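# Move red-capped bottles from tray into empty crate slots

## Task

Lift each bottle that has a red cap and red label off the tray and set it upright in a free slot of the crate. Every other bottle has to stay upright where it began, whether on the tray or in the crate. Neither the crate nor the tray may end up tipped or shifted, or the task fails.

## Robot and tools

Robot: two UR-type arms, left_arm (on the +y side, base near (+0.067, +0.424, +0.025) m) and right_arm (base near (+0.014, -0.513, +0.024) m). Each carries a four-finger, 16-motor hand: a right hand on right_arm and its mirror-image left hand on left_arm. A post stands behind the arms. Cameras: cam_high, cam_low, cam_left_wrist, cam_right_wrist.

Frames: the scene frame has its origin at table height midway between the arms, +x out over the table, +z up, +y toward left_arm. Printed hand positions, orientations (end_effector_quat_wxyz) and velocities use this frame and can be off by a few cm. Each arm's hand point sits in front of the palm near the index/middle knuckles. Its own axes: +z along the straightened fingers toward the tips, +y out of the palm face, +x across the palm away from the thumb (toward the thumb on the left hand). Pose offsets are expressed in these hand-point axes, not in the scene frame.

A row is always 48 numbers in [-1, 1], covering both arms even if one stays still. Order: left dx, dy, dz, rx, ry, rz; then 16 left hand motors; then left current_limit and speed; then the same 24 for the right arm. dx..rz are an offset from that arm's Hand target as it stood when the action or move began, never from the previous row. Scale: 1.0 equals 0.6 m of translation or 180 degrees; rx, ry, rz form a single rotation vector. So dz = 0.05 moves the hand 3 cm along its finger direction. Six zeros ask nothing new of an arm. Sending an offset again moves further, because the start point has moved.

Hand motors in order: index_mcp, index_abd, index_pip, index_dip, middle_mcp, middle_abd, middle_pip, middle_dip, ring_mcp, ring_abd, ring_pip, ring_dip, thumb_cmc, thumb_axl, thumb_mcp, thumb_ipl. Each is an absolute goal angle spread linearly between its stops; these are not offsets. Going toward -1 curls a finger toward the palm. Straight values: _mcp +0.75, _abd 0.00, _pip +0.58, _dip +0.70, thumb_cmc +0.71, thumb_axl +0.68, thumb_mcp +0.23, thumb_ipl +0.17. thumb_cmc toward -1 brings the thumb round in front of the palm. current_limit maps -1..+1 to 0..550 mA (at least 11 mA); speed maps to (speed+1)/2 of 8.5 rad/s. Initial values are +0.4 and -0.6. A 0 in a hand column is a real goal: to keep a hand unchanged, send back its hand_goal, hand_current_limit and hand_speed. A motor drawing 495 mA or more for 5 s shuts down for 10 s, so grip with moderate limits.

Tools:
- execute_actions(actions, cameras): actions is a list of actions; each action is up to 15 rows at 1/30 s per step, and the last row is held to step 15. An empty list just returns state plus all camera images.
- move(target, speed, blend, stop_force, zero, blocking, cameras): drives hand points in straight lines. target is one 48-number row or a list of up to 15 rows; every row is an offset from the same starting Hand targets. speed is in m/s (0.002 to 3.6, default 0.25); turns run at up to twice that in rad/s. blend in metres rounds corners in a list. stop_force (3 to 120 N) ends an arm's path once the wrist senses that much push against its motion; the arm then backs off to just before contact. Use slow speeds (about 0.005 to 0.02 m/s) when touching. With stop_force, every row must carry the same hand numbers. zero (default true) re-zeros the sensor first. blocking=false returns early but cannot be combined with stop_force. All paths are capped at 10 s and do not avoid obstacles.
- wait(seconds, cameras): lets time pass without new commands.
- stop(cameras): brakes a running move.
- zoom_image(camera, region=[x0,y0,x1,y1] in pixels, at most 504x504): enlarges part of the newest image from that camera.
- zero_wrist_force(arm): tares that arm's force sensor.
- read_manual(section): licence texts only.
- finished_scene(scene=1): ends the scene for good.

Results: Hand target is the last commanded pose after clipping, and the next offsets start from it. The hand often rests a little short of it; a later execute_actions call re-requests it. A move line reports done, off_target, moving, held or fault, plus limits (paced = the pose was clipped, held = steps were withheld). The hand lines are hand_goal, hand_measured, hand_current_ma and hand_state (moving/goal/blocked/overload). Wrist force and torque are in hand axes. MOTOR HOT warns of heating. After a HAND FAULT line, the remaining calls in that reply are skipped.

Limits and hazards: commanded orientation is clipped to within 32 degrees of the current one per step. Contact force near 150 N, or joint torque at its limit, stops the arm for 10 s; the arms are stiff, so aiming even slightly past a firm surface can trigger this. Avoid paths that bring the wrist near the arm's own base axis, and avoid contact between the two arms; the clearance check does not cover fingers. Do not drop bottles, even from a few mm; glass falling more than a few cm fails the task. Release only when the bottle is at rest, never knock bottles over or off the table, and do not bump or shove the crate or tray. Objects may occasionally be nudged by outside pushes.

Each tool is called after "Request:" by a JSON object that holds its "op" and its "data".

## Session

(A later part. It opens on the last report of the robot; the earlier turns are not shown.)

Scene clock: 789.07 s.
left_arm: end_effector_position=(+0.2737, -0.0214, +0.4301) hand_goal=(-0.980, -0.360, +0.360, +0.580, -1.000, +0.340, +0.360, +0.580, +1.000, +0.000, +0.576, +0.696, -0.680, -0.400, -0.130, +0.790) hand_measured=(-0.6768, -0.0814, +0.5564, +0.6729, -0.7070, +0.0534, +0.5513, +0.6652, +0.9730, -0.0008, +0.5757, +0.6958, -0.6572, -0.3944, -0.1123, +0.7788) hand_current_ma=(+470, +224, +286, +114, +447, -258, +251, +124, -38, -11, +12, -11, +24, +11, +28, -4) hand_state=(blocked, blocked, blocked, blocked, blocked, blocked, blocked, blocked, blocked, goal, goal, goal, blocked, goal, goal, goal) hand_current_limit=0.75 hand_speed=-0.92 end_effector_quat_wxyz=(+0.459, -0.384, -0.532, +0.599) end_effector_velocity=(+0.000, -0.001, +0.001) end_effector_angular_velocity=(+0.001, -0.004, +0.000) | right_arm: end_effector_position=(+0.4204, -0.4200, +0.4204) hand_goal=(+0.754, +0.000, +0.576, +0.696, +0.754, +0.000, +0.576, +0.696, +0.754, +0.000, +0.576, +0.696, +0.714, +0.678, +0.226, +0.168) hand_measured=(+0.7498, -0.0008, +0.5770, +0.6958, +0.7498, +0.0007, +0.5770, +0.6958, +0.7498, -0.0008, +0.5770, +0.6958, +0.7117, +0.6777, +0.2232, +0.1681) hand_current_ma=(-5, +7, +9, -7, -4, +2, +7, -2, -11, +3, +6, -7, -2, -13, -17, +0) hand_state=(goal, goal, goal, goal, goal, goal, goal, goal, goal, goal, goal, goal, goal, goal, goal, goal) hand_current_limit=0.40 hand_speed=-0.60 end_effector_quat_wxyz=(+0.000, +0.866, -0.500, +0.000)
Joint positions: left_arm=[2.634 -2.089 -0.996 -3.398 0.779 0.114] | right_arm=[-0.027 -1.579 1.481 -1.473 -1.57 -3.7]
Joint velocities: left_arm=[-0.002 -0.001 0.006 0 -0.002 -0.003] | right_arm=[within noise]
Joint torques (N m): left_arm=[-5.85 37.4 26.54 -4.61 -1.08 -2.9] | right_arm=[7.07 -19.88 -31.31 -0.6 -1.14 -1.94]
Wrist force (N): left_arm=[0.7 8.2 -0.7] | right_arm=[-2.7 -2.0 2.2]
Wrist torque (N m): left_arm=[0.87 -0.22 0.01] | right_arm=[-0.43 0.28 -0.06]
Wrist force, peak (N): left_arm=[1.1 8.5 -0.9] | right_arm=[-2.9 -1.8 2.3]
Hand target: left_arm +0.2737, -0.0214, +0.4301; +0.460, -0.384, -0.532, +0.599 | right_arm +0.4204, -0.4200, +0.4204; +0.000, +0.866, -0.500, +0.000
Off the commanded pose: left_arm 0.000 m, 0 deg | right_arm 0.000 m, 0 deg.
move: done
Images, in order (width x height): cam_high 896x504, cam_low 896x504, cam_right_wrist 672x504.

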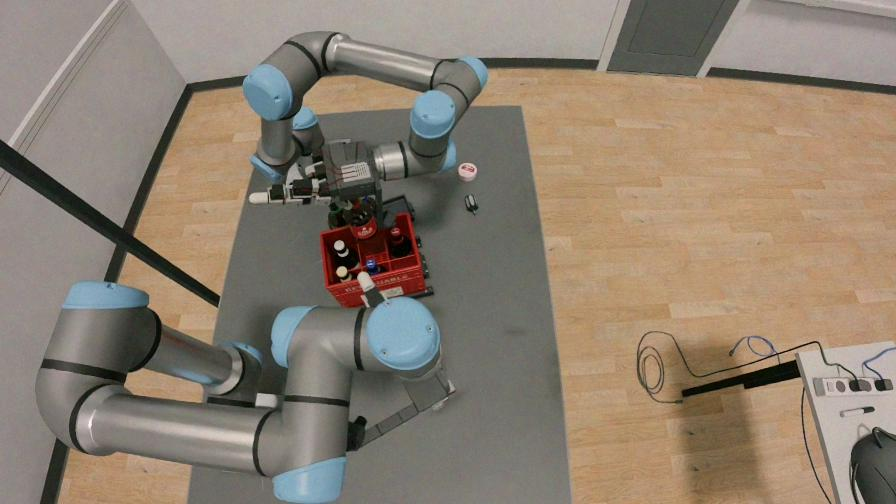

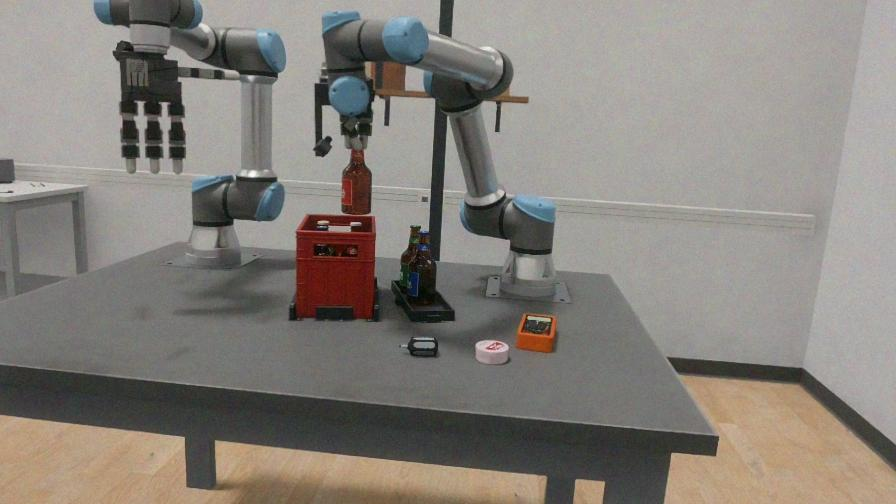

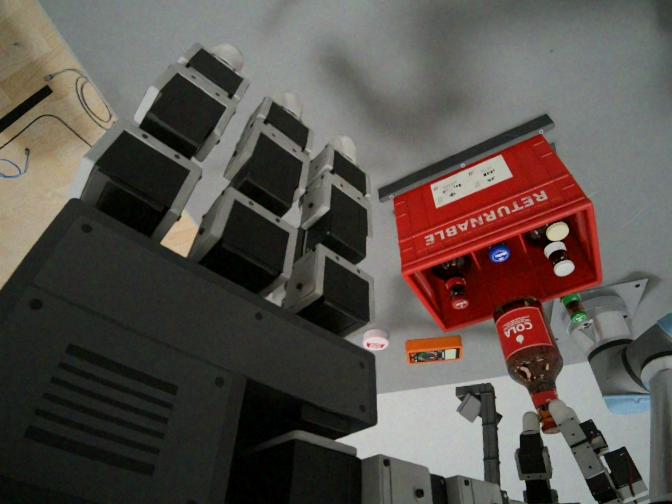

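Request:
{"op": "move", "data": {"target": [-0.0022,0.0743,-0.0104,0,0,0,-0.98,-0.36,0.36,0.58,-1.0,0.34,0.36,0.58,1.0,0,0.576,0.696,-0.68,-0.401,-0.13,0.79,0.75,-0.92,0,0,0,0,0,0,0.754,0,0.576,0.696,0.754,0,0.576,0.696,0.754,0,0.576,0.696,0.714,0.678,0.226,0.168,0.4,-0.6], "cameras": ["cam_low", "cam_right_wrist", "cam_high"], "speed": 0.025, "stop_force": 4}}

Request:
{"op": "zoom_image", "data": {"camera": "cam_right_wrist", "region": [430, 220, 610, 430]}}

Request:
{"op": "zoom_image", "data": {"camera": "cam_low", "region": [290, 140, 390, 260]}}

Request:
{"op": "zoom_image", "data": {"camera": "cam_high", "region": [315, 190, 435, 290]}}

Scene clock: 801.83 s.
left_arm: end_effector_position=(+0.2737, -0.0215, +0.3851) hand_goal=(-0.980, -0.360, +0.360, +0.580, -1.000, +0.340, +0.360, +0.580, +1.000, +0.000, +0.576, +0.696, -0.680, -0.400, -0.130, +0.790) hand_measured=(-0.6768, -0.0814, +0.5552, +0.6729, -0.7070, +0.0549, +0.5513, +0.6652, +0.9730, +0.0007, +0.5757, +0.6958, -0.6572, -0.3934, -0.1133, +0.7798) hand_current_ma=(+476, +234, +292, +119, +437, -267, +257, +126, -26, +9, -5, -2, +28, -1, +24, +4) hand_state=(blocked, blocked, blocked, blocked, blocked, blocked, blocked, blocked, blocked, goal, goal, goal, blocked, goal, goal, goal) hand_current_limit=0.75 hand_speed=-0.92 end_effector_quat_wxyz=(+0.460, -0.384, -0.532, +0.599) | right_arm: end_effector_position=(+0.4204, -0.4200, +0.4204) hand_goal=(+0.754, +0.000, +0.576, +0.696, +0.754, +0.000, +0.576, +0.696, +0.754, +0.000, +0.576, +0.696, +0.714, +0.678, +0.226, +0.168) hand_measured=(+0.7498, +0.0007, +0.5770, +0.6958, +0.7486, +0.0007, +0.5770, +0.6958, +0.7486, -0.0008, +0.5757, +0.6958, +0.7117, +0.6777, +0.2232, +0.1672) hand_current_ma=(-10, +4, +5, -7, -8, +4, +7, +0, -12, +0, +6, -2, -2, -9, -7, -1) hand_state=(goal, goal, goal, goal, goal, goal, goal, goal, goal, goal, goal, goal, goal, goal, goal, goal) hand_current_limit=0.40 hand_speed=-0.60 end_effector_quat_wxyz=(+0.000, +0.866, -0.500, +0.000)
Joint positions: left_arm=[2.634 -2.089 -1.11 -3.283 0.779 0.114] | right_arm=[-0.027 -1.579 1.481 -1.473 -1.57 -3.7]
Joint torques (N m): left_arm=[2.27 36.82 11.96 -0.45 -0.92 -2.56] | right_arm=[6.9 -19.56 -31.2 -0.76 -1.11 -1.86]
Wrist force (N): left_arm=[0.7 8.2 -0.9] | right_arm=[-2.6 -1.7 2.1]
Wrist torque (N m): left_arm=[0.86 -0.23 0.02] | right_arm=[-0.39 0.26 -0.04]
Wrist force, peak (N): left_arm=[0.5 8.6 -0.7] | right_arm=[-3.0 -2.0 2.3]
Hand target: left_arm +0.2737, -0.0214, +0.3851; +0.460, -0.384, -0.532, +0.599 | right_arm +0.4204, -0.4200, +0.4204; +0.000, +0.866, -0.500, +0.000
Off the commanded pose: left_arm 0.000 m, 0 deg | right_arm 0.000 m, 0 deg.
move: done
Images, in order (width x height): cam_high 896x504, cam_low 896x504, cam_right_wrist 672x504.

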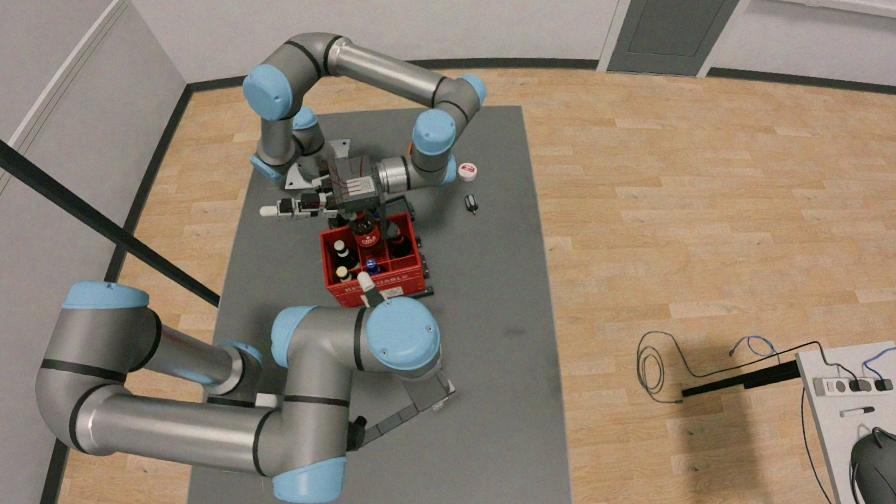

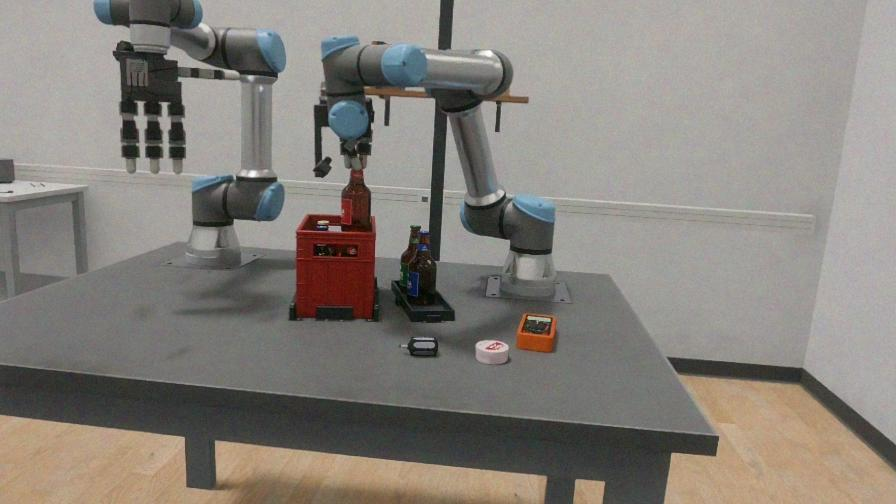

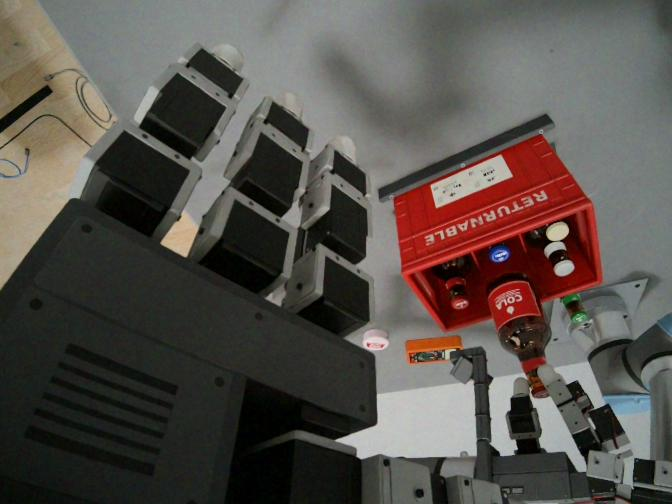

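Scaled by 2.400 from the camera's image (finer frame: 960x720).

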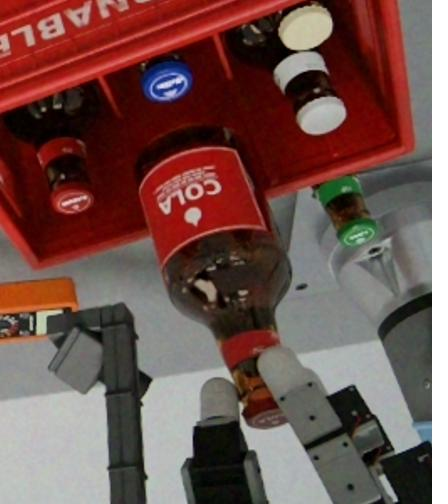

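Scaled by 4.200 from the camera's image (finer frame: 1280x720).

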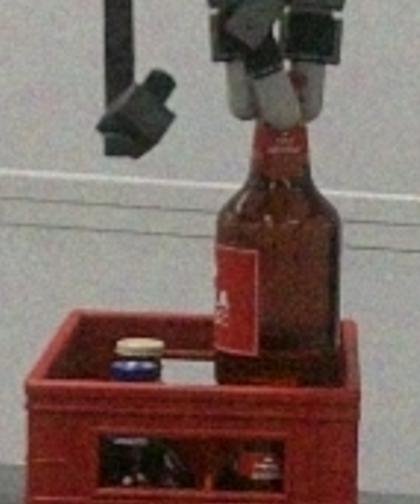

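Scaled by 4.200 from the camera's image (finer frame: 1280x720).

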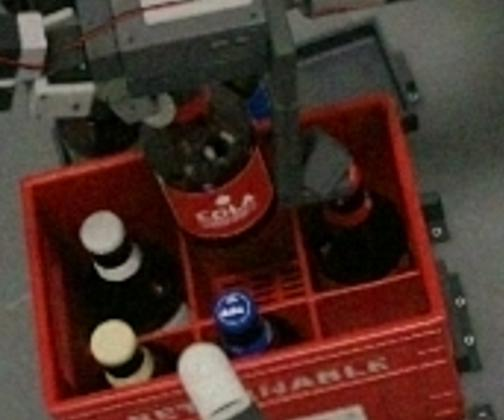

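Request:
{"op": "move", "data": {"target": [-0.0027,0.0908,-0.0127,0,0,0,-0.98,-0.36,0.36,0.58,-1.0,0.34,0.36,0.58,1.0,0,0.576,0.696,-0.68,-0.401,-0.13,0.79,0.75,-0.92,0,0,0,0,0,0,0.754,0,0.576,0.696,0.754,0,0.576,0.696,0.754,0,0.576,0.696,0.714,0.678,0.226,0.168,0.4,-0.6], "cameras": ["cam_low", "cam_right_wrist", "cam_high"], "speed": 0.025, "stop_force": 4}}

Request:
{"op": "zoom_image", "data": {"camera": "cam_right_wrist", "region": [430, 220, 610, 430]}}

Request:
{"op": "zoom_image", "data": {"camera": "cam_low", "region": [290, 140, 390, 260]}}

Request:
{"op": "zoom_image", "data": {"camera": "cam_high", "region": [315, 190, 435, 290]}}

Scene clock: 821.27 s.
left_arm: end_effector_position=(+0.2737, -0.0215, +0.3300) hand_goal=(-0.980, -0.360, +0.360, +0.580, -1.000, +0.340, +0.360, +0.580, +1.000, +0.000, +0.576, +0.696, -0.680, -0.400, -0.130, +0.790) hand_measured=(-0.6756, -0.0814, +0.5564, +0.6741, -0.7070, +0.0549, +0.5513, +0.6652, +0.9730, +0.0007, +0.5770, +0.6958, -0.6572, -0.3944, -0.1123, +0.7798) hand_current_ma=(+469, +239, +267, +136, +444, -265, +239, +121, -24, -22, -20, -10, +17, +8, +20, -15) hand_state=(blocked, blocked, blocked, blocked, blocked, blocked, blocked, blocked, blocked, goal, goal, goal, blocked, goal, goal, goal) hand_current_limit=0.75 hand_speed=-0.92 end_effector_quat_wxyz=(+0.460, -0.384, -0.532, +0.599) | right_arm: end_effector_position=(+0.4204, -0.4200, +0.4204) hand_goal=(+0.754, +0.000, +0.576, +0.696, +0.754, +0.000, +0.576, +0.696, +0.754, +0.000, +0.576, +0.696, +0.714, +0.678, +0.226, +0.168) hand_measured=(+0.7498, -0.0008, +0.5770, +0.6958, +0.7498, +0.0007, +0.5770, +0.6958, +0.7498, -0.0008, +0.5770, +0.6958, +0.7117, +0.6767, +0.2242, +0.1681) hand_current_ma=(+5, +9, +10, -12, -9, +4, +7, +1, -12, +2, +9, -4, -4, -9, -17, +0) hand_state=(goal, goal, goal, goal, goal, goal, goal, goal, goal, goal, goal, goal, goal, goal, goal, goal) hand_current_limit=0.40 hand_speed=-0.60 end_effector_quat_wxyz=(+0.000, +0.866, -0.500, +0.000)
Joint positions: left_arm=[2.634 -2.106 -1.225 -3.151 0.779 0.114] | right_arm=[-0.027 -1.579 1.481 -1.473 -1.57 -3.7]
Joint torques (N m): left_arm=[-1.19 37.61 9.87 -0.37 -0.95 -2.49] | right_arm=[5.74 -20.2 -31.76 -0.71 -0.82 -1.9]
Wrist force (N): left_arm=[0.5 8.0 -0.9] | right_arm=[-2.6 -1.7 2.2]
Wrist torque (N m): left_arm=[0.84 -0.19 -0.01] | right_arm=[-0.39 0.27 -0.05]
Wrist force, peak (N): left_arm=[0.5 8.5 -1.1] | right_arm=[-3.0 -1.9 2.3]
Hand target: left_arm +0.2737, -0.0215, +0.3300; +0.460, -0.384, -0.532, +0.599 | right_arm +0.4204, -0.4200, +0.4204; +0.000, +0.866, -0.500, +0.000
Off the commanded pose: left_arm 0.000 m, 0 deg | right_arm 0.000 m, 0 deg.
move: done
Images, in order (width x height): cam_high 896x504, cam_low 896x504, cam_right_wrist 672x504.

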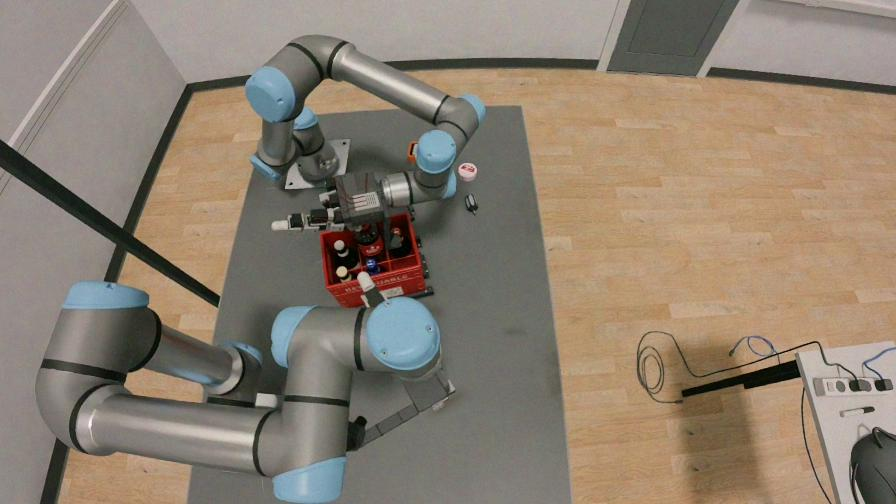

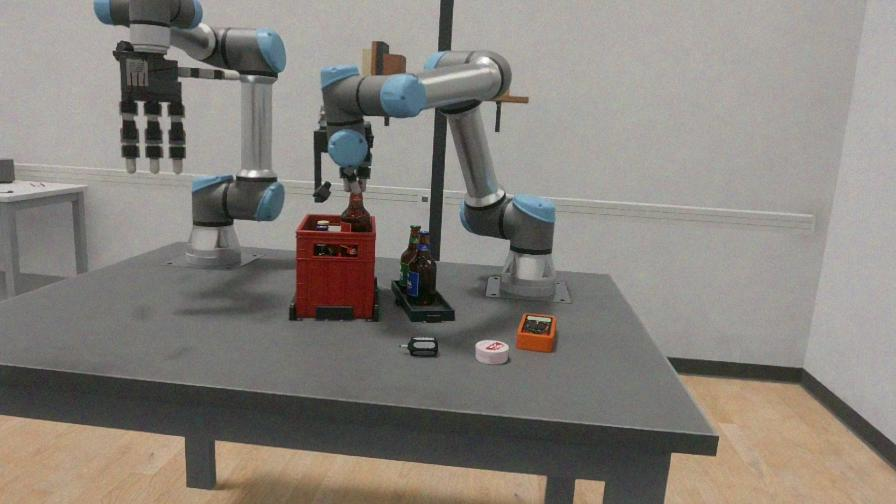

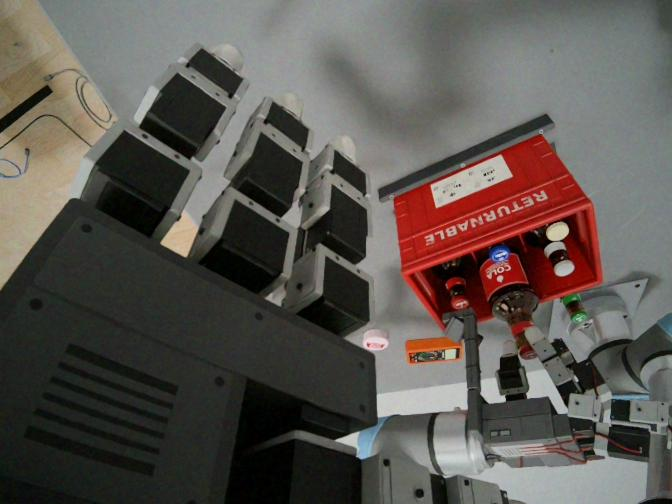

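Scaled by 2.400 from the camera's image (finer frame: 960x720).

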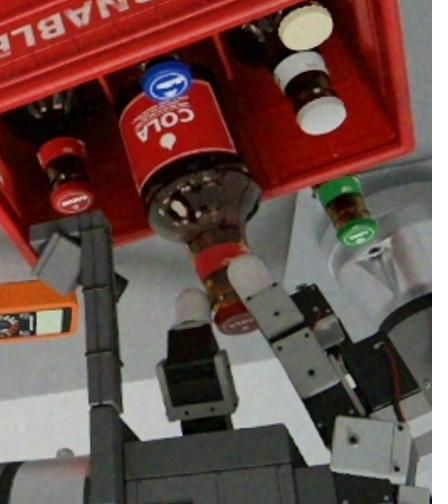

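Scaled by 4.200 from the camera's image (finer frame: 1280x720).

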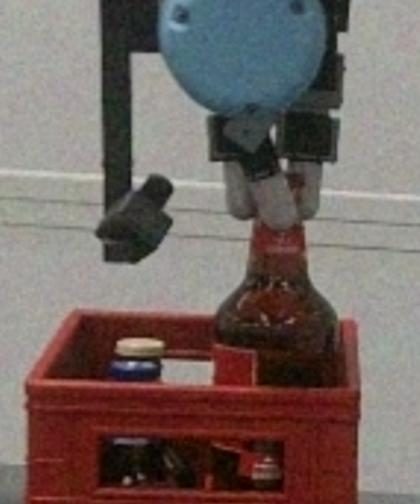

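Scaled by 4.200 from the camera's image (finer frame: 1280x720).

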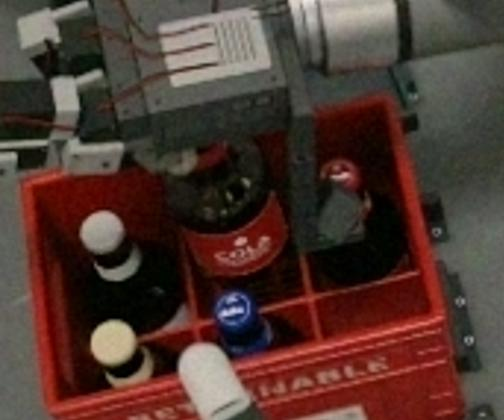

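Request:
{"op": "move", "data": {"target": [-0.0045,0.1519,-0.0213,0,0,0,-0.98,-0.36,0.36,0.58,-1.0,0.34,0.36,0.58,1.0,0,0.576,0.696,-0.68,-0.401,-0.13,0.79,0.75,-0.92,0,0,0,0,0,0,0.754,0,0.576,0.696,0.754,0,0.576,0.696,0.754,0,0.576,0.696,0.714,0.678,0.226,0.168,0.4,-0.6], "cameras": ["cam_low", "cam_right_wrist", "cam_high", "cam_left_wrist"], "speed": 0.025, "stop_force": 4}}

Request:
{"op": "zoom_image", "data": {"camera": "cam_right_wrist", "region": [430, 220, 610, 430]}}

Request:
{"op": "zoom_image", "data": {"camera": "cam_high", "region": [315, 190, 435, 290]}}

Scene clock: 834.87 s.
left_arm: end_effector_position=(+0.2737, -0.0215, +0.2380) hand_goal=(-0.980, -0.360, +0.360, +0.580, -1.000, +0.340, +0.360, +0.580, +1.000, +0.000, +0.576, +0.696, -0.680, -0.400, -0.130, +0.790) hand_measured=(-0.6756, -0.0814, +0.5564, +0.6729, -0.7070, +0.0534, +0.5513, +0.6652, +0.9730, +0.0007, +0.5757, +0.6958, -0.6559, -0.3944, -0.1123, +0.7779) hand_current_ma=(+466, +236, +271, +131, +474, -258, +246, +105, -36, -9, +7, +1, +20, +24, +29, -3) hand_state=(blocked, blocked, blocked, blocked, blocked, blocked, blocked, blocked, blocked, goal, goal, goal, blocked, goal, goal, goal) hand_current_limit=0.75 hand_speed=-0.92 end_effector_quat_wxyz=(+0.460, -0.384, -0.532, +0.599) | right_arm: end_effector_position=(+0.4204, -0.4200, +0.4204) hand_goal=(+0.754, +0.000, +0.576, +0.696, +0.754, +0.000, +0.576, +0.696, +0.754, +0.000, +0.576, +0.696, +0.714, +0.678, +0.226, +0.168) hand_measured=(+0.7498, +0.0007, +0.5770, +0.6958, +0.7498, +0.0007, +0.5770, +0.6958, +0.7498, -0.0008, +0.5770, +0.6958, +0.7117, +0.6777, +0.2232, +0.1681) hand_current_ma=(-5, +7, +8, -11, -7, +2, +5, +2, -17, -1, +1, -5, +0, -10, -18, -1) hand_state=(goal, goal, goal, goal, goal, goal, goal, goal, goal, goal, goal, goal, goal, goal, goal, goal) hand_current_limit=0.40 hand_speed=-0.60 end_effector_quat_wxyz=(+0.000, +0.866, -0.500, +0.000)
Joint positions: left_arm=[2.634 -2.171 -1.366 -2.945 0.779 0.114] | right_arm=[-0.027 -1.579 1.481 -1.473 -1.57 -3.7]
Joint torques (N m): left_arm=[-4.18 36.55 9.27 -0.09 -1.1 -1.58] | right_arm=[5.58 -20.3 -32.6 -0.62 -0.81 -1.77]
Wrist force (N): left_arm=[0.9 7.5 -0.6] | right_arm=[-2.6 -1.8 2.3]
Wrist torque (N m): left_arm=[0.81 -0.25 0.04] | right_arm=[-0.41 0.26 -0.05]
Wrist force, peak (N): left_arm=[0.8 8.4 -1.0] | right_arm=[-2.8 -2.0 2.3]
Hand target: left_arm +0.2737, -0.0215, +0.2380; +0.460, -0.384, -0.532, +0.599 | right_arm +0.4204, -0.4200, +0.4204; +0.000, +0.866, -0.500, +0.000
Off the commanded pose: left_arm 0.000 m, 0 deg | right_arm 0.000 m, 0 deg.
move: done

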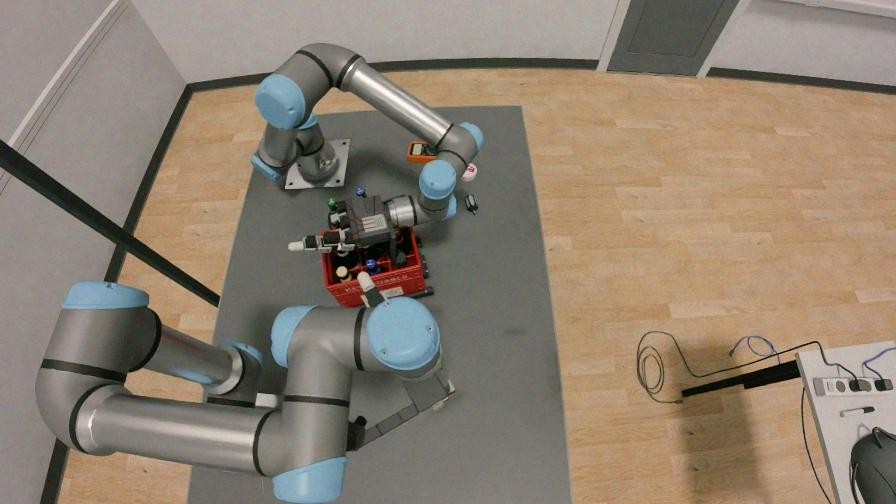

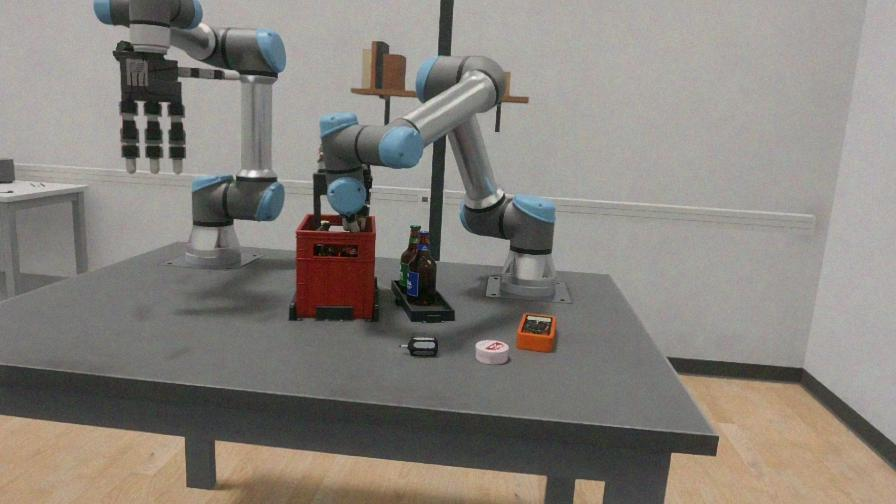

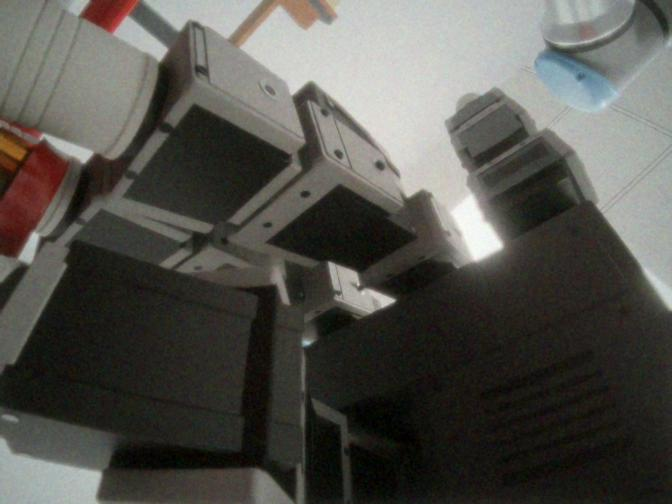

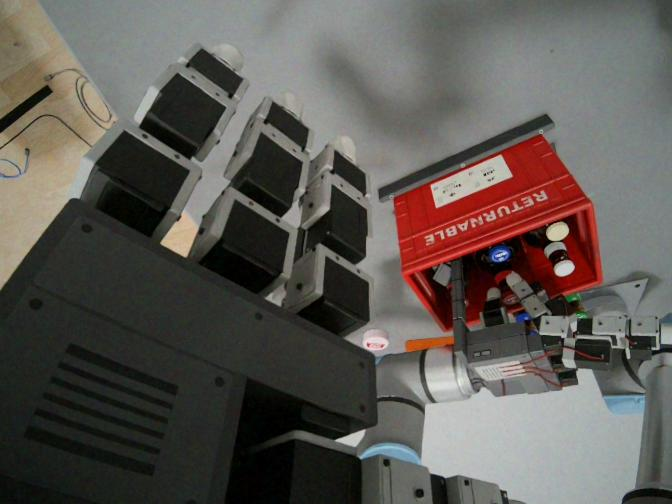

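Scaled by 2.400 from the camera's image (finer frame: 960x720).

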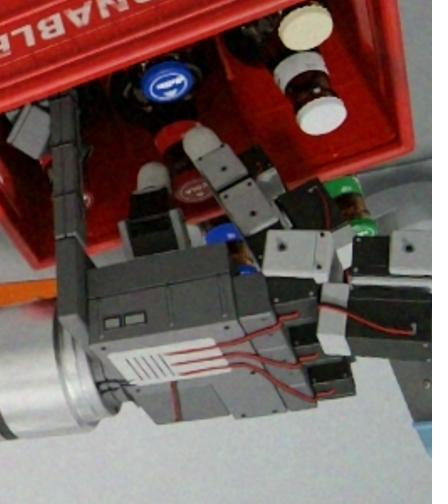

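Scaled by 4.200 from the camera's image (finer frame: 1280x720).

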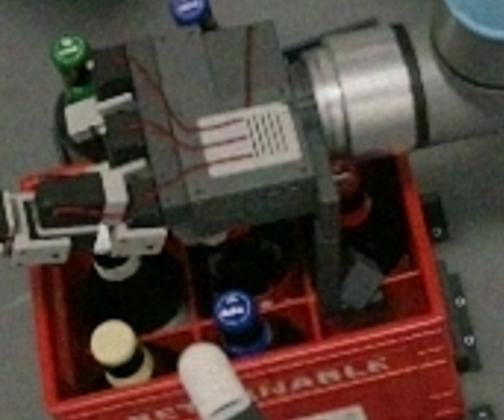

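Request:
{"op": "move", "data": {"target": [-0.0012,0.0413,-0.0058,0,0,0,-0.98,-0.36,0.36,0.58,-1.0,0.34,0.36,0.58,1.0,0,0.576,0.696,-0.68,-0.401,-0.13,0.79,0.75,-0.92,0,0,0,0,0,0,0.754,0,0.576,0.696,0.754,0,0.576,0.696,0.754,0,0.576,0.696,0.714,0.678,0.226,0.168,0.4,-0.6], "cameras": ["cam_low", "cam_right_wrist", "cam_high"], "speed": 0.008, "stop_force": 3}}

Request:
{"op": "zoom_image", "data": {"camera": "cam_right_wrist", "region": [430, 220, 610, 430]}}

Request:
{"op": "zoom_image", "data": {"camera": "cam_high", "region": [315, 190, 435, 290]}}

Scene clock: 844.67 s.
left_arm: end_effector_position=(+0.2737, -0.0215, +0.2195) hand_goal=(-0.980, -0.360, +0.360, +0.580, -1.000, +0.340, +0.360, +0.580, +1.000, +0.000, +0.576, +0.696, -0.680, -0.400, -0.130, +0.790) hand_measured=(-0.6768, -0.0799, +0.5564, +0.6729, -0.7070, +0.0534, +0.5513, +0.6652, +0.9730, +0.0007, +0.5770, +0.6958, -0.6559, -0.4007, -0.1133, +0.7788) hand_current_ma=(+456, +234, +270, +112, +461, -275, +247, +122, -24, +6, -27, -14, +29, +1, +31, -12) hand_state=(blocked, blocked, blocked, blocked, blocked, blocked, blocked, blocked, blocked, goal, goal, goal, blocked, goal, goal, goal) hand_current_limit=0.75 hand_speed=-0.92 end_effector_quat_wxyz=(+0.460, -0.384, -0.532, +0.599) | right_arm: end_effector_position=(+0.4204, -0.4200, +0.4204) hand_goal=(+0.754, +0.000, +0.576, +0.696, +0.754, +0.000, +0.576, +0.696, +0.754, +0.000, +0.576, +0.696, +0.714, +0.678, +0.226, +0.168) hand_measured=(+0.7498, +0.0007, +0.5770, +0.6958, +0.7498, +0.0007, +0.5770, +0.6958, +0.7498, -0.0008, +0.5770, +0.6958, +0.7117, +0.6767, +0.2232, +0.1681) hand_current_ma=(-3, +3, +1, -12, -14, +3, +10, -1, -15, +2, +6, -2, -1, -13, -13, +1) hand_state=(goal, goal, goal, goal, goal, goal, goal, goal, goal, goal, goal, goal, goal, goal, goal, goal) hand_current_limit=0.40 hand_speed=-0.60 end_effector_quat_wxyz=(+0.000, +0.866, -0.500, +0.000)
Joint positions: left_arm=[2.634 -2.189 -1.387 -2.906 0.779 0.114] | right_arm=[-0.027 -1.579 1.481 -1.473 -1.57 -3.7]
Joint torques (N m): left_arm=[5.33 60.11 25.08 -3.9 -0.24 -1.09] | right_arm=[5.59 -20.54 -32.07 -0.75 -0.98 -1.47]
Wrist force (N): left_arm=[0.8 6.4 0.3] | right_arm=[-2.5 -1.8 2.3]
Wrist torque (N m): left_arm=[0.76 -0.23 0.02] | right_arm=[-0.42 0.25 -0.04]
Wrist force, peak (N): left_arm=[0.7 7.9 -0.4] | right_arm=[-2.9 -2.0 2.4]
Hand target: left_arm +0.2737, -0.0215, +0.2195; +0.460, -0.384, -0.532, +0.599 (not the last commanded pose) | right_arm +0.4204, -0.4200, +0.4204; +0.000, +0.866, -0.500, +0.000
Off the commanded pose: left_arm 0.007 m, 0 deg | right_arm 0.000 m, 0 deg.
move: contact (left_arm)
Images, in order (width x height): cam_high 896x504, cam_low 896x504, cam_right_wrist 672x504.

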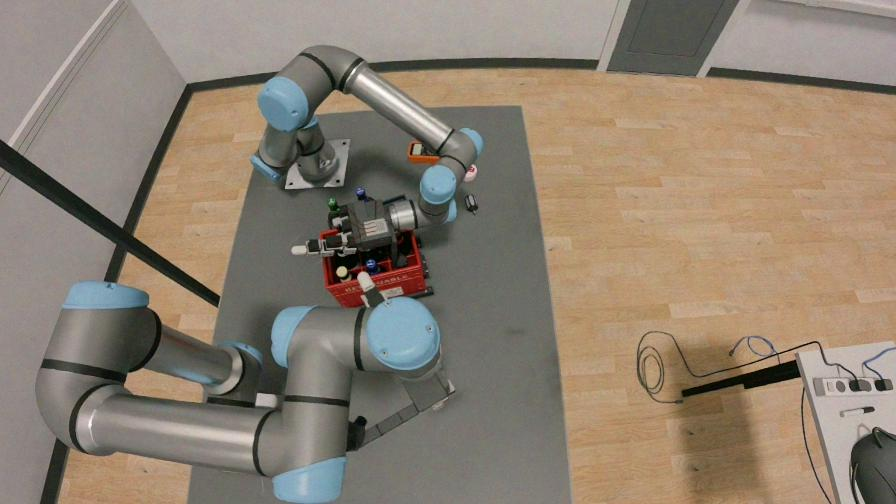

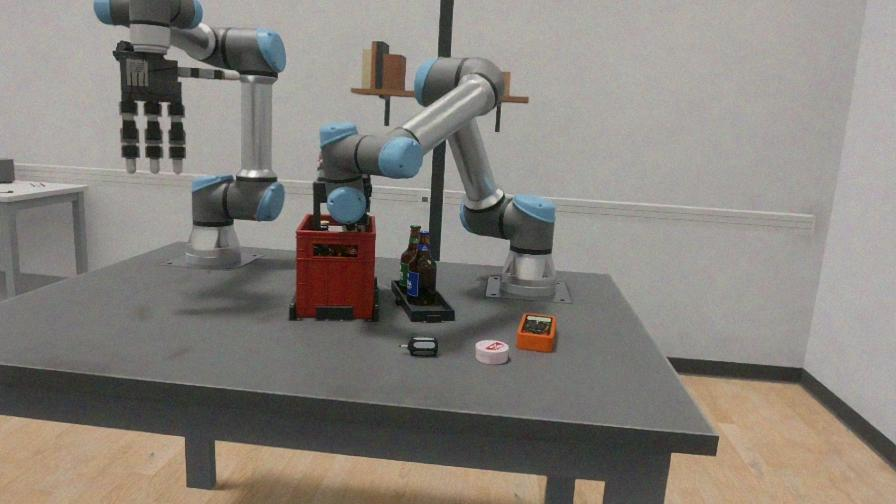

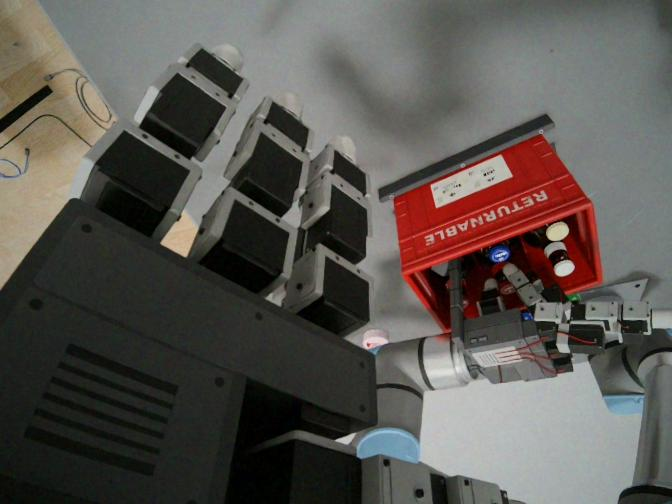

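Scaled by 2.400 from the camera's image (finer frame: 960x720).

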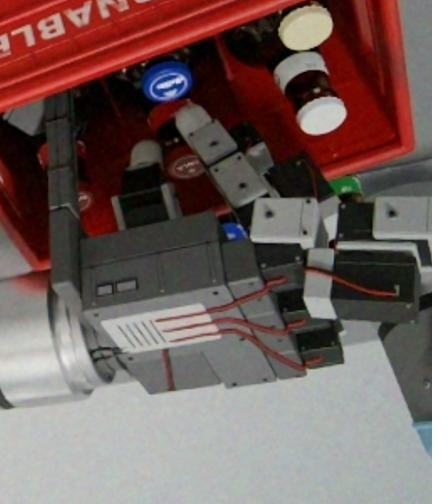

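Scaled by 4.200 from the camera's image (finer frame: 1280x720).

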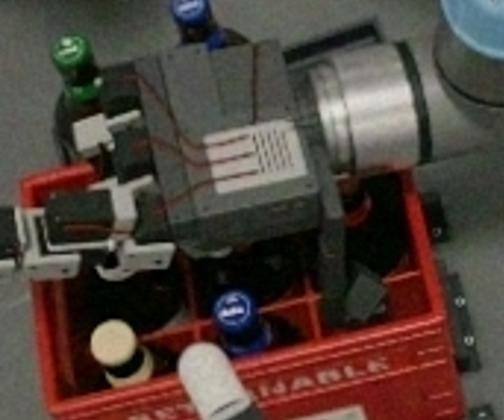

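Request:
{"op": "move", "data": {"target": [-0.0001,0.0041,-0.0006,0,0,0,-0.98,-0.36,0.36,0.58,-1.0,0.34,0.36,0.58,1.0,0,0.576,0.696,-0.68,-0.401,-0.13,0.79,0.75,-0.92,0,0,0,0,0,0,0.754,0,0.576,0.696,0.754,0,0.576,0.696,0.754,0,0.576,0.696,0.714,0.678,0.226,0.168,0.4,-0.6], "cameras": [], "speed": 0.005, "stop_force": 8}}

Scene clock: 849.27 s.
left_arm: end_effector_position=(+0.2737, -0.0215, +0.2192) hand_goal=(-0.980, -0.360, +0.360, +0.580, -1.000, +0.340, +0.360, +0.580, +1.000, +0.000, +0.576, +0.696, -0.680, -0.400, -0.130, +0.790) hand_measured=(-0.6756, -0.0814, +0.5552, +0.6729, -0.7070, +0.0534, +0.5513, +0.6652, +0.9717, -0.0008, +0.5757, +0.6958, -0.6572, -0.4028, -0.1123, +0.7817) hand_current_ma=(+449, +235, +263, +121, +443, -259, +245, +128, -13, -21, +11, -2, +29, +7, +32, -12) hand_state=(blocked, blocked, blocked, blocked, blocked, blocked, blocked, blocked, blocked, goal, goal, goal, blocked, goal, goal, goal) hand_current_limit=0.75 hand_speed=-0.92 end_effector_quat_wxyz=(+0.459, -0.384, -0.532, +0.599) | right_arm: end_effector_position=(+0.4204, -0.4200, +0.4204) hand_goal=(+0.754, +0.000, +0.576, +0.696, +0.754, +0.000, +0.576, +0.696, +0.754, +0.000, +0.576, +0.696, +0.714, +0.678, +0.226, +0.168) hand_measured=(+0.7498, +0.0007, +0.5770, +0.6958, +0.7486, +0.0007, +0.5770, +0.6958, +0.7486, -0.0008, +0.5770, +0.6971, +0.7117, +0.6767, +0.2222, +0.1681) hand_current_ma=(+1, +2, +10, -7, -4, +6, +5, -5, -13, +3, +9, -1, -5, -9, -12, +4) hand_state=(goal, goal, goal, goal, goal, goal, goal, goal, goal, goal, goal, goal, goal, goal, goal, goal) hand_current_limit=0.40 hand_speed=-0.60 end_effector_quat_wxyz=(+0.000, +0.866, -0.500, +0.000)
Joint positions: left_arm=[2.634 -2.189 -1.388 -2.905 0.779 0.114] | right_arm=[-0.027 -1.579 1.481 -1.473 -1.57 -3.7]
Joint torques (N m): left_arm=[4.45 58.68 23.37 -3.38 0.1 -1.11] | right_arm=[7.08 -20.74 -32.19 -0.37 -0.97 -1.58]
Wrist force (N): left_arm=[0.9 1.5 1.6] | right_arm=[-2.7 -1.9 2.2]
Wrist torque (N m): left_arm=[0.36 -0.23 0.02] | right_arm=[-0.41 0.27 -0.05]
Wrist force, peak (N): left_arm=[0.7 6.7 0.3] | right_arm=[-2.9 -1.9 2.4]
Hand target: left_arm +0.2737, -0.0215, +0.2192; +0.459, -0.384, -0.532, +0.599 (not the last commanded pose) | right_arm +0.4204, -0.4200, +0.4204; +0.000, +0.866, -0.500, +0.000
Off the commanded pose: left_arm 0.002 m, 0 deg | right_arm 0.000 m, 0 deg.
move: contact (left_arm)

Request:
{"op": "move", "data": {"target": [[0,0,0,0,0,0,-0.72,-0.10,0.53,0.68,-0.74,0.07,0.53,0.68,1.0,0,0.576,0.696,-0.68,-0.401,-0.13,0.79,0.6,-0.92,0,0,0,0,0,0,0.754,0,0.576,0.696,0.754,0,0.576,0.696,0.754,0,0.576,0.696,0.714,0.678,0.226,0.168,0.4,-0.6],[0,0,0,0,0,0,-0.59,-0.06,0.576,0.696,-0.59,0.04,0.576,0.696,1.0,0,0.576,0.696,-0.68,-0.401,-0.13,0.79,0.5,-0.92,0,0,0,0,0,0,0.754,0,0.576,0.696,0.754,0,0.576,0.696,0.754,0,0.576,0.696,0.714,0.678,0.226,0.168,0.4,-0.6]], "cameras": ["cam_low", "cam_right_wrist", "cam_left_wrist"], "speed": 0.02}}

Request:
{"op": "zoom_image", "data": {"camera": "cam_right_wrist", "region": [430, 220, 610, 430]}}

Scene clock: 858.23 s.
left_arm: end_effector_position=(+0.2737, -0.0215, +0.2192) hand_goal=(-0.590, -0.060, +0.576, +0.696, -0.590, +0.040, +0.576, +0.696, +1.000, +0.000, +0.576, +0.696, -0.680, -0.400, -0.130, +0.790) hand_measured=(-0.6901, -0.0770, +0.5834, +0.7009, -0.7250, +0.0446, +0.5795, +0.6996, +0.9730, +0.0007, +0.5770, +0.6958, -0.6609, -0.3955, -0.1133, +0.7808) hand_current_ma=(-11, -15, +12, +18, -3, -5, +9, +15, -22, -15, -4, -12, +19, +18, +14, -8) hand_state=(moving, goal, goal, goal, moving, goal, goal, goal, blocked, goal, goal, goal, goal, goal, goal, goal) hand_current_limit=0.50 hand_speed=-0.92 end_effector_quat_wxyz=(+0.459, -0.384, -0.532, +0.599) | right_arm: end_effector_position=(+0.4204, -0.4200, +0.4204) hand_goal=(+0.754, +0.000, +0.576, +0.696, +0.754, +0.000, +0.576, +0.696, +0.754, +0.000, +0.576, +0.696, +0.714, +0.678, +0.226, +0.168) hand_measured=(+0.7498, -0.0008, +0.5770, +0.6971, +0.7486, -0.0008, +0.5770, +0.6958, +0.7498, -0.0008, +0.5770, +0.6958, +0.7129, +0.6767, +0.2242, +0.1681) hand_current_ma=(-5, +4, +5, -6, -11, -1, +5, +3, -16, +0, +7, -4, -1, -9, -15, +2) hand_state=(goal, goal, goal, goal, goal, goal, goal, goal, goal, goal, goal, goal, goal, goal, goal, goal) hand_current_limit=0.40 hand_speed=-0.60 end_effector_quat_wxyz=(+0.000, +0.866, -0.500, +0.000)
Joint positions: left_arm=[2.634 -2.189 -1.388 -2.905 0.779 0.114] | right_arm=[-0.027 -1.579 1.481 -1.473 -1.57 -3.7]
Joint torques (N m): left_arm=[4.13 55.87 22.85 -3.2 0.07 -1.02] | right_arm=[6.02 -19.99 -31.91 -0.65 -0.8 -1.41]
Wrist force (N): left_arm=[0.9 1.9 -0.2] | right_arm=[-2.7 -1.8 2.1]
Wrist torque (N m): left_arm=[0.38 -0.24 0.01] | right_arm=[-0.39 0.28 -0.05]
Wrist force, peak (N): left_arm=[1.0 1.8 1.6] | right_arm=[-2.9 -2.0 2.3]
Hand target: left_arm +0.2737, -0.0215, +0.2192; +0.459, -0.384, -0.532, +0.599 | right_arm +0.4204, -0.4200, +0.4204; +0.000, +0.866, -0.500, +0.000
Off the commanded pose: left_arm 0.000 m, 0 deg | right_arm 0.000 m, 0 deg.
move: done
Images, in order (width x height): cam_low 896x504, cam_left_wrist 672x504, cam_right_wrist 672x504.

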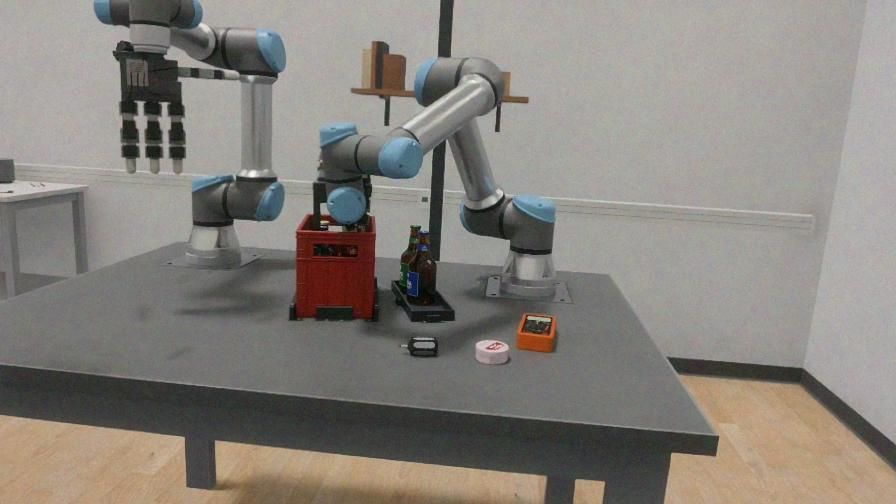

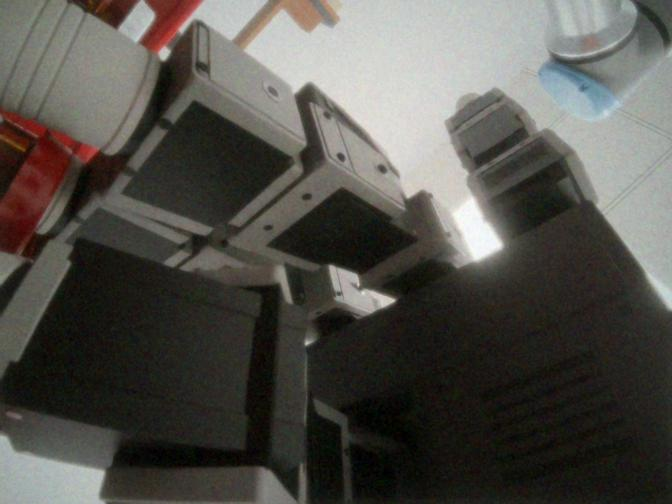

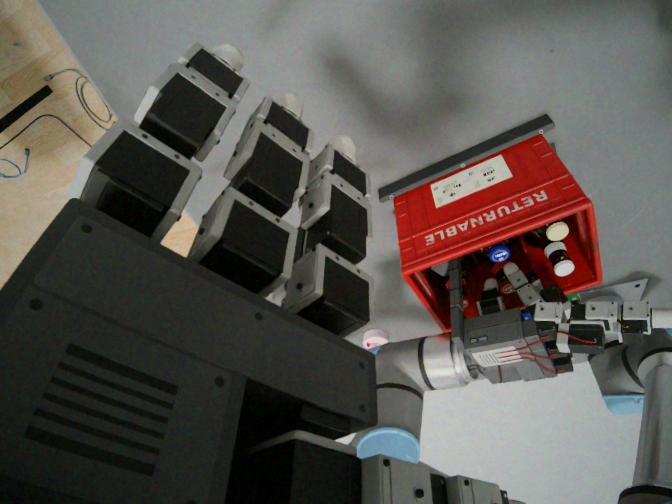

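Scaled by 2.400 from the camera's image (finer frame: 960x720).

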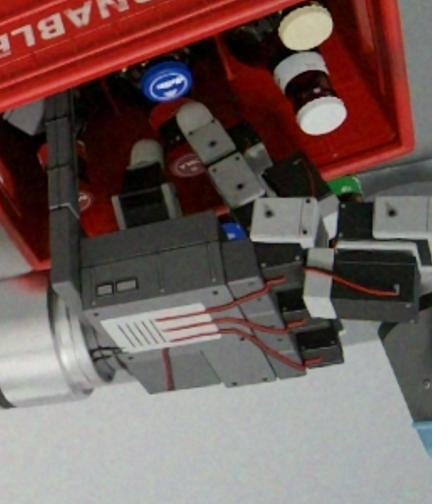

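Request:
{"op": "wait", "data": {"seconds": 0.5, "cameras": ["cam_right_wrist", "cam_high"]}}

Request:
{"op": "zoom_image", "data": {"camera": "cam_right_wrist", "region": [450, 230, 570, 350]}}

Scene clock: 860.63 s.
left_arm: end_effector_position=(+0.2737, -0.0215, +0.2192) hand_goal=(-0.590, -0.060, +0.576, +0.696, -0.590, +0.040, +0.576, +0.696, +1.000, +0.000, +0.576, +0.696, -0.680, -0.400, -0.130, +0.790) hand_measured=(-0.6105, -0.0770, +0.5782, +0.7009, -0.6081, +0.0446, +0.5795, +0.6996, +0.9717, -0.0008, +0.5770, +0.6958, -0.6597, -0.3944, -0.1133, +0.7808) hand_current_ma=(-19, -22, +7, +12, -12, -5, +6, +5, -51, +7, -22, -6, +25, +5, +21, -15) hand_state=(goal, goal, goal, goal, goal, goal, goal, goal, blocked, goal, goal, goal, goal, goal, goal, goal) hand_current_limit=0.50 hand_speed=-0.92 end_effector_quat_wxyz=(+0.459, -0.384, -0.532, +0.599) | right_arm: end_effector_position=(+0.4204, -0.4200, +0.4204) hand_goal=(+0.754, +0.000, +0.576, +0.696, +0.754, +0.000, +0.576, +0.696, +0.754, +0.000, +0.576, +0.696, +0.714, +0.678, +0.226, +0.168) hand_measured=(+0.7498, -0.0008, +0.5770, +0.6958, +0.7498, +0.0007, +0.5770, +0.6971, +0.7498, -0.0008, +0.5770, +0.6958, +0.7117, +0.6777, +0.2232, +0.1681) hand_current_ma=(-9, +6, +7, -8, -8, +1, +7, +2, -10, +5, +6, -2, -4, -9, -13, +0) hand_state=(goal, goal, goal, goal, goal, goal, goal, goal, goal, goal, goal, goal, goal, goal, goal, goal) hand_current_limit=0.40 hand_speed=-0.60 end_effector_quat_wxyz=(+0.000, +0.866, -0.500, +0.000)
Joint positions: left_arm=[2.634 -2.189 -1.388 -2.905 0.779 0.114] | right_arm=[-0.027 -1.579 1.481 -1.473 -1.57 -3.7]
Joint torques (N m): left_arm=[4.17 53 20.01 -1.92 0.15 -1.11] | right_arm=[6.07 -19.97 -30.99 -0.59 -0.91 -1.44]
Wrist force (N): left_arm=[1.1 1.8 0.0] | right_arm=[-2.8 -1.6 2.3]
Wrist torque (N m): left_arm=[0.35 -0.27 0.02] | right_arm=[-0.38 0.29 -0.06]
Wrist force, peak (N): left_arm=[1.2 1.8 -0.2] | right_arm=[-3.0 -1.8 2.3]
Hand target: left_arm +0.2737, -0.0215, +0.2192; +0.459, -0.384, -0.532, +0.599 | right_arm +0.4204, -0.4200, +0.4204; +0.000, +0.866, -0.500, +0.000
Off the commanded pose: left_arm 0.000 m, 0 deg | right_arm 0.000 m, 0 deg.
wait: 0.50 s; at rest from the start
Images, in order (width x height): cam_high 896x504, cam_right_wrist 672x504.

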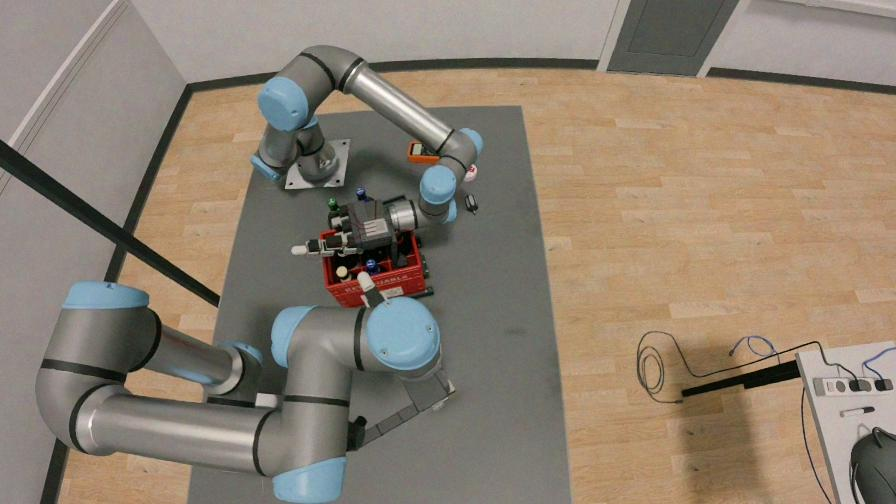

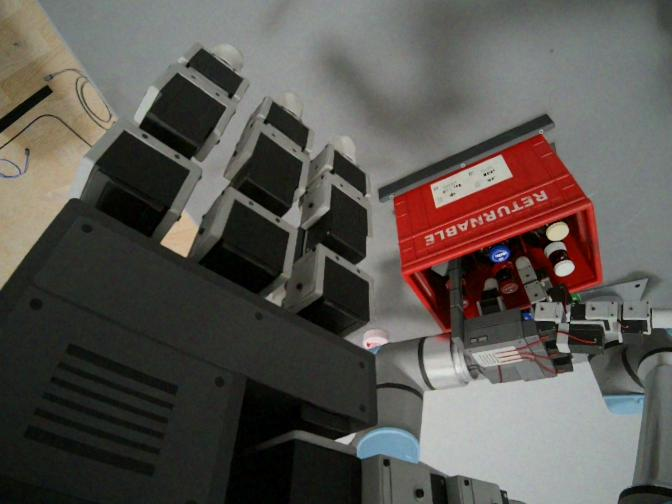

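Scaled by 4.200 from the camera's image (finer frame: 960x720).

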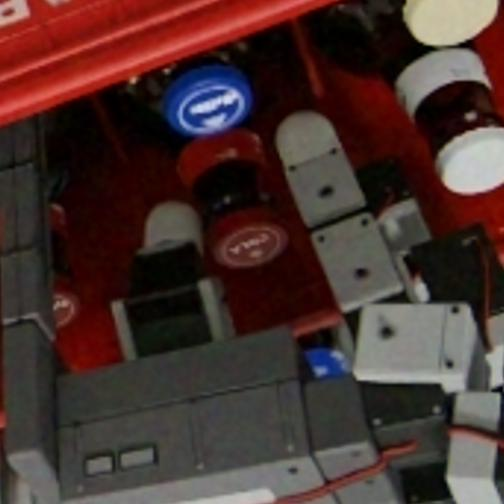

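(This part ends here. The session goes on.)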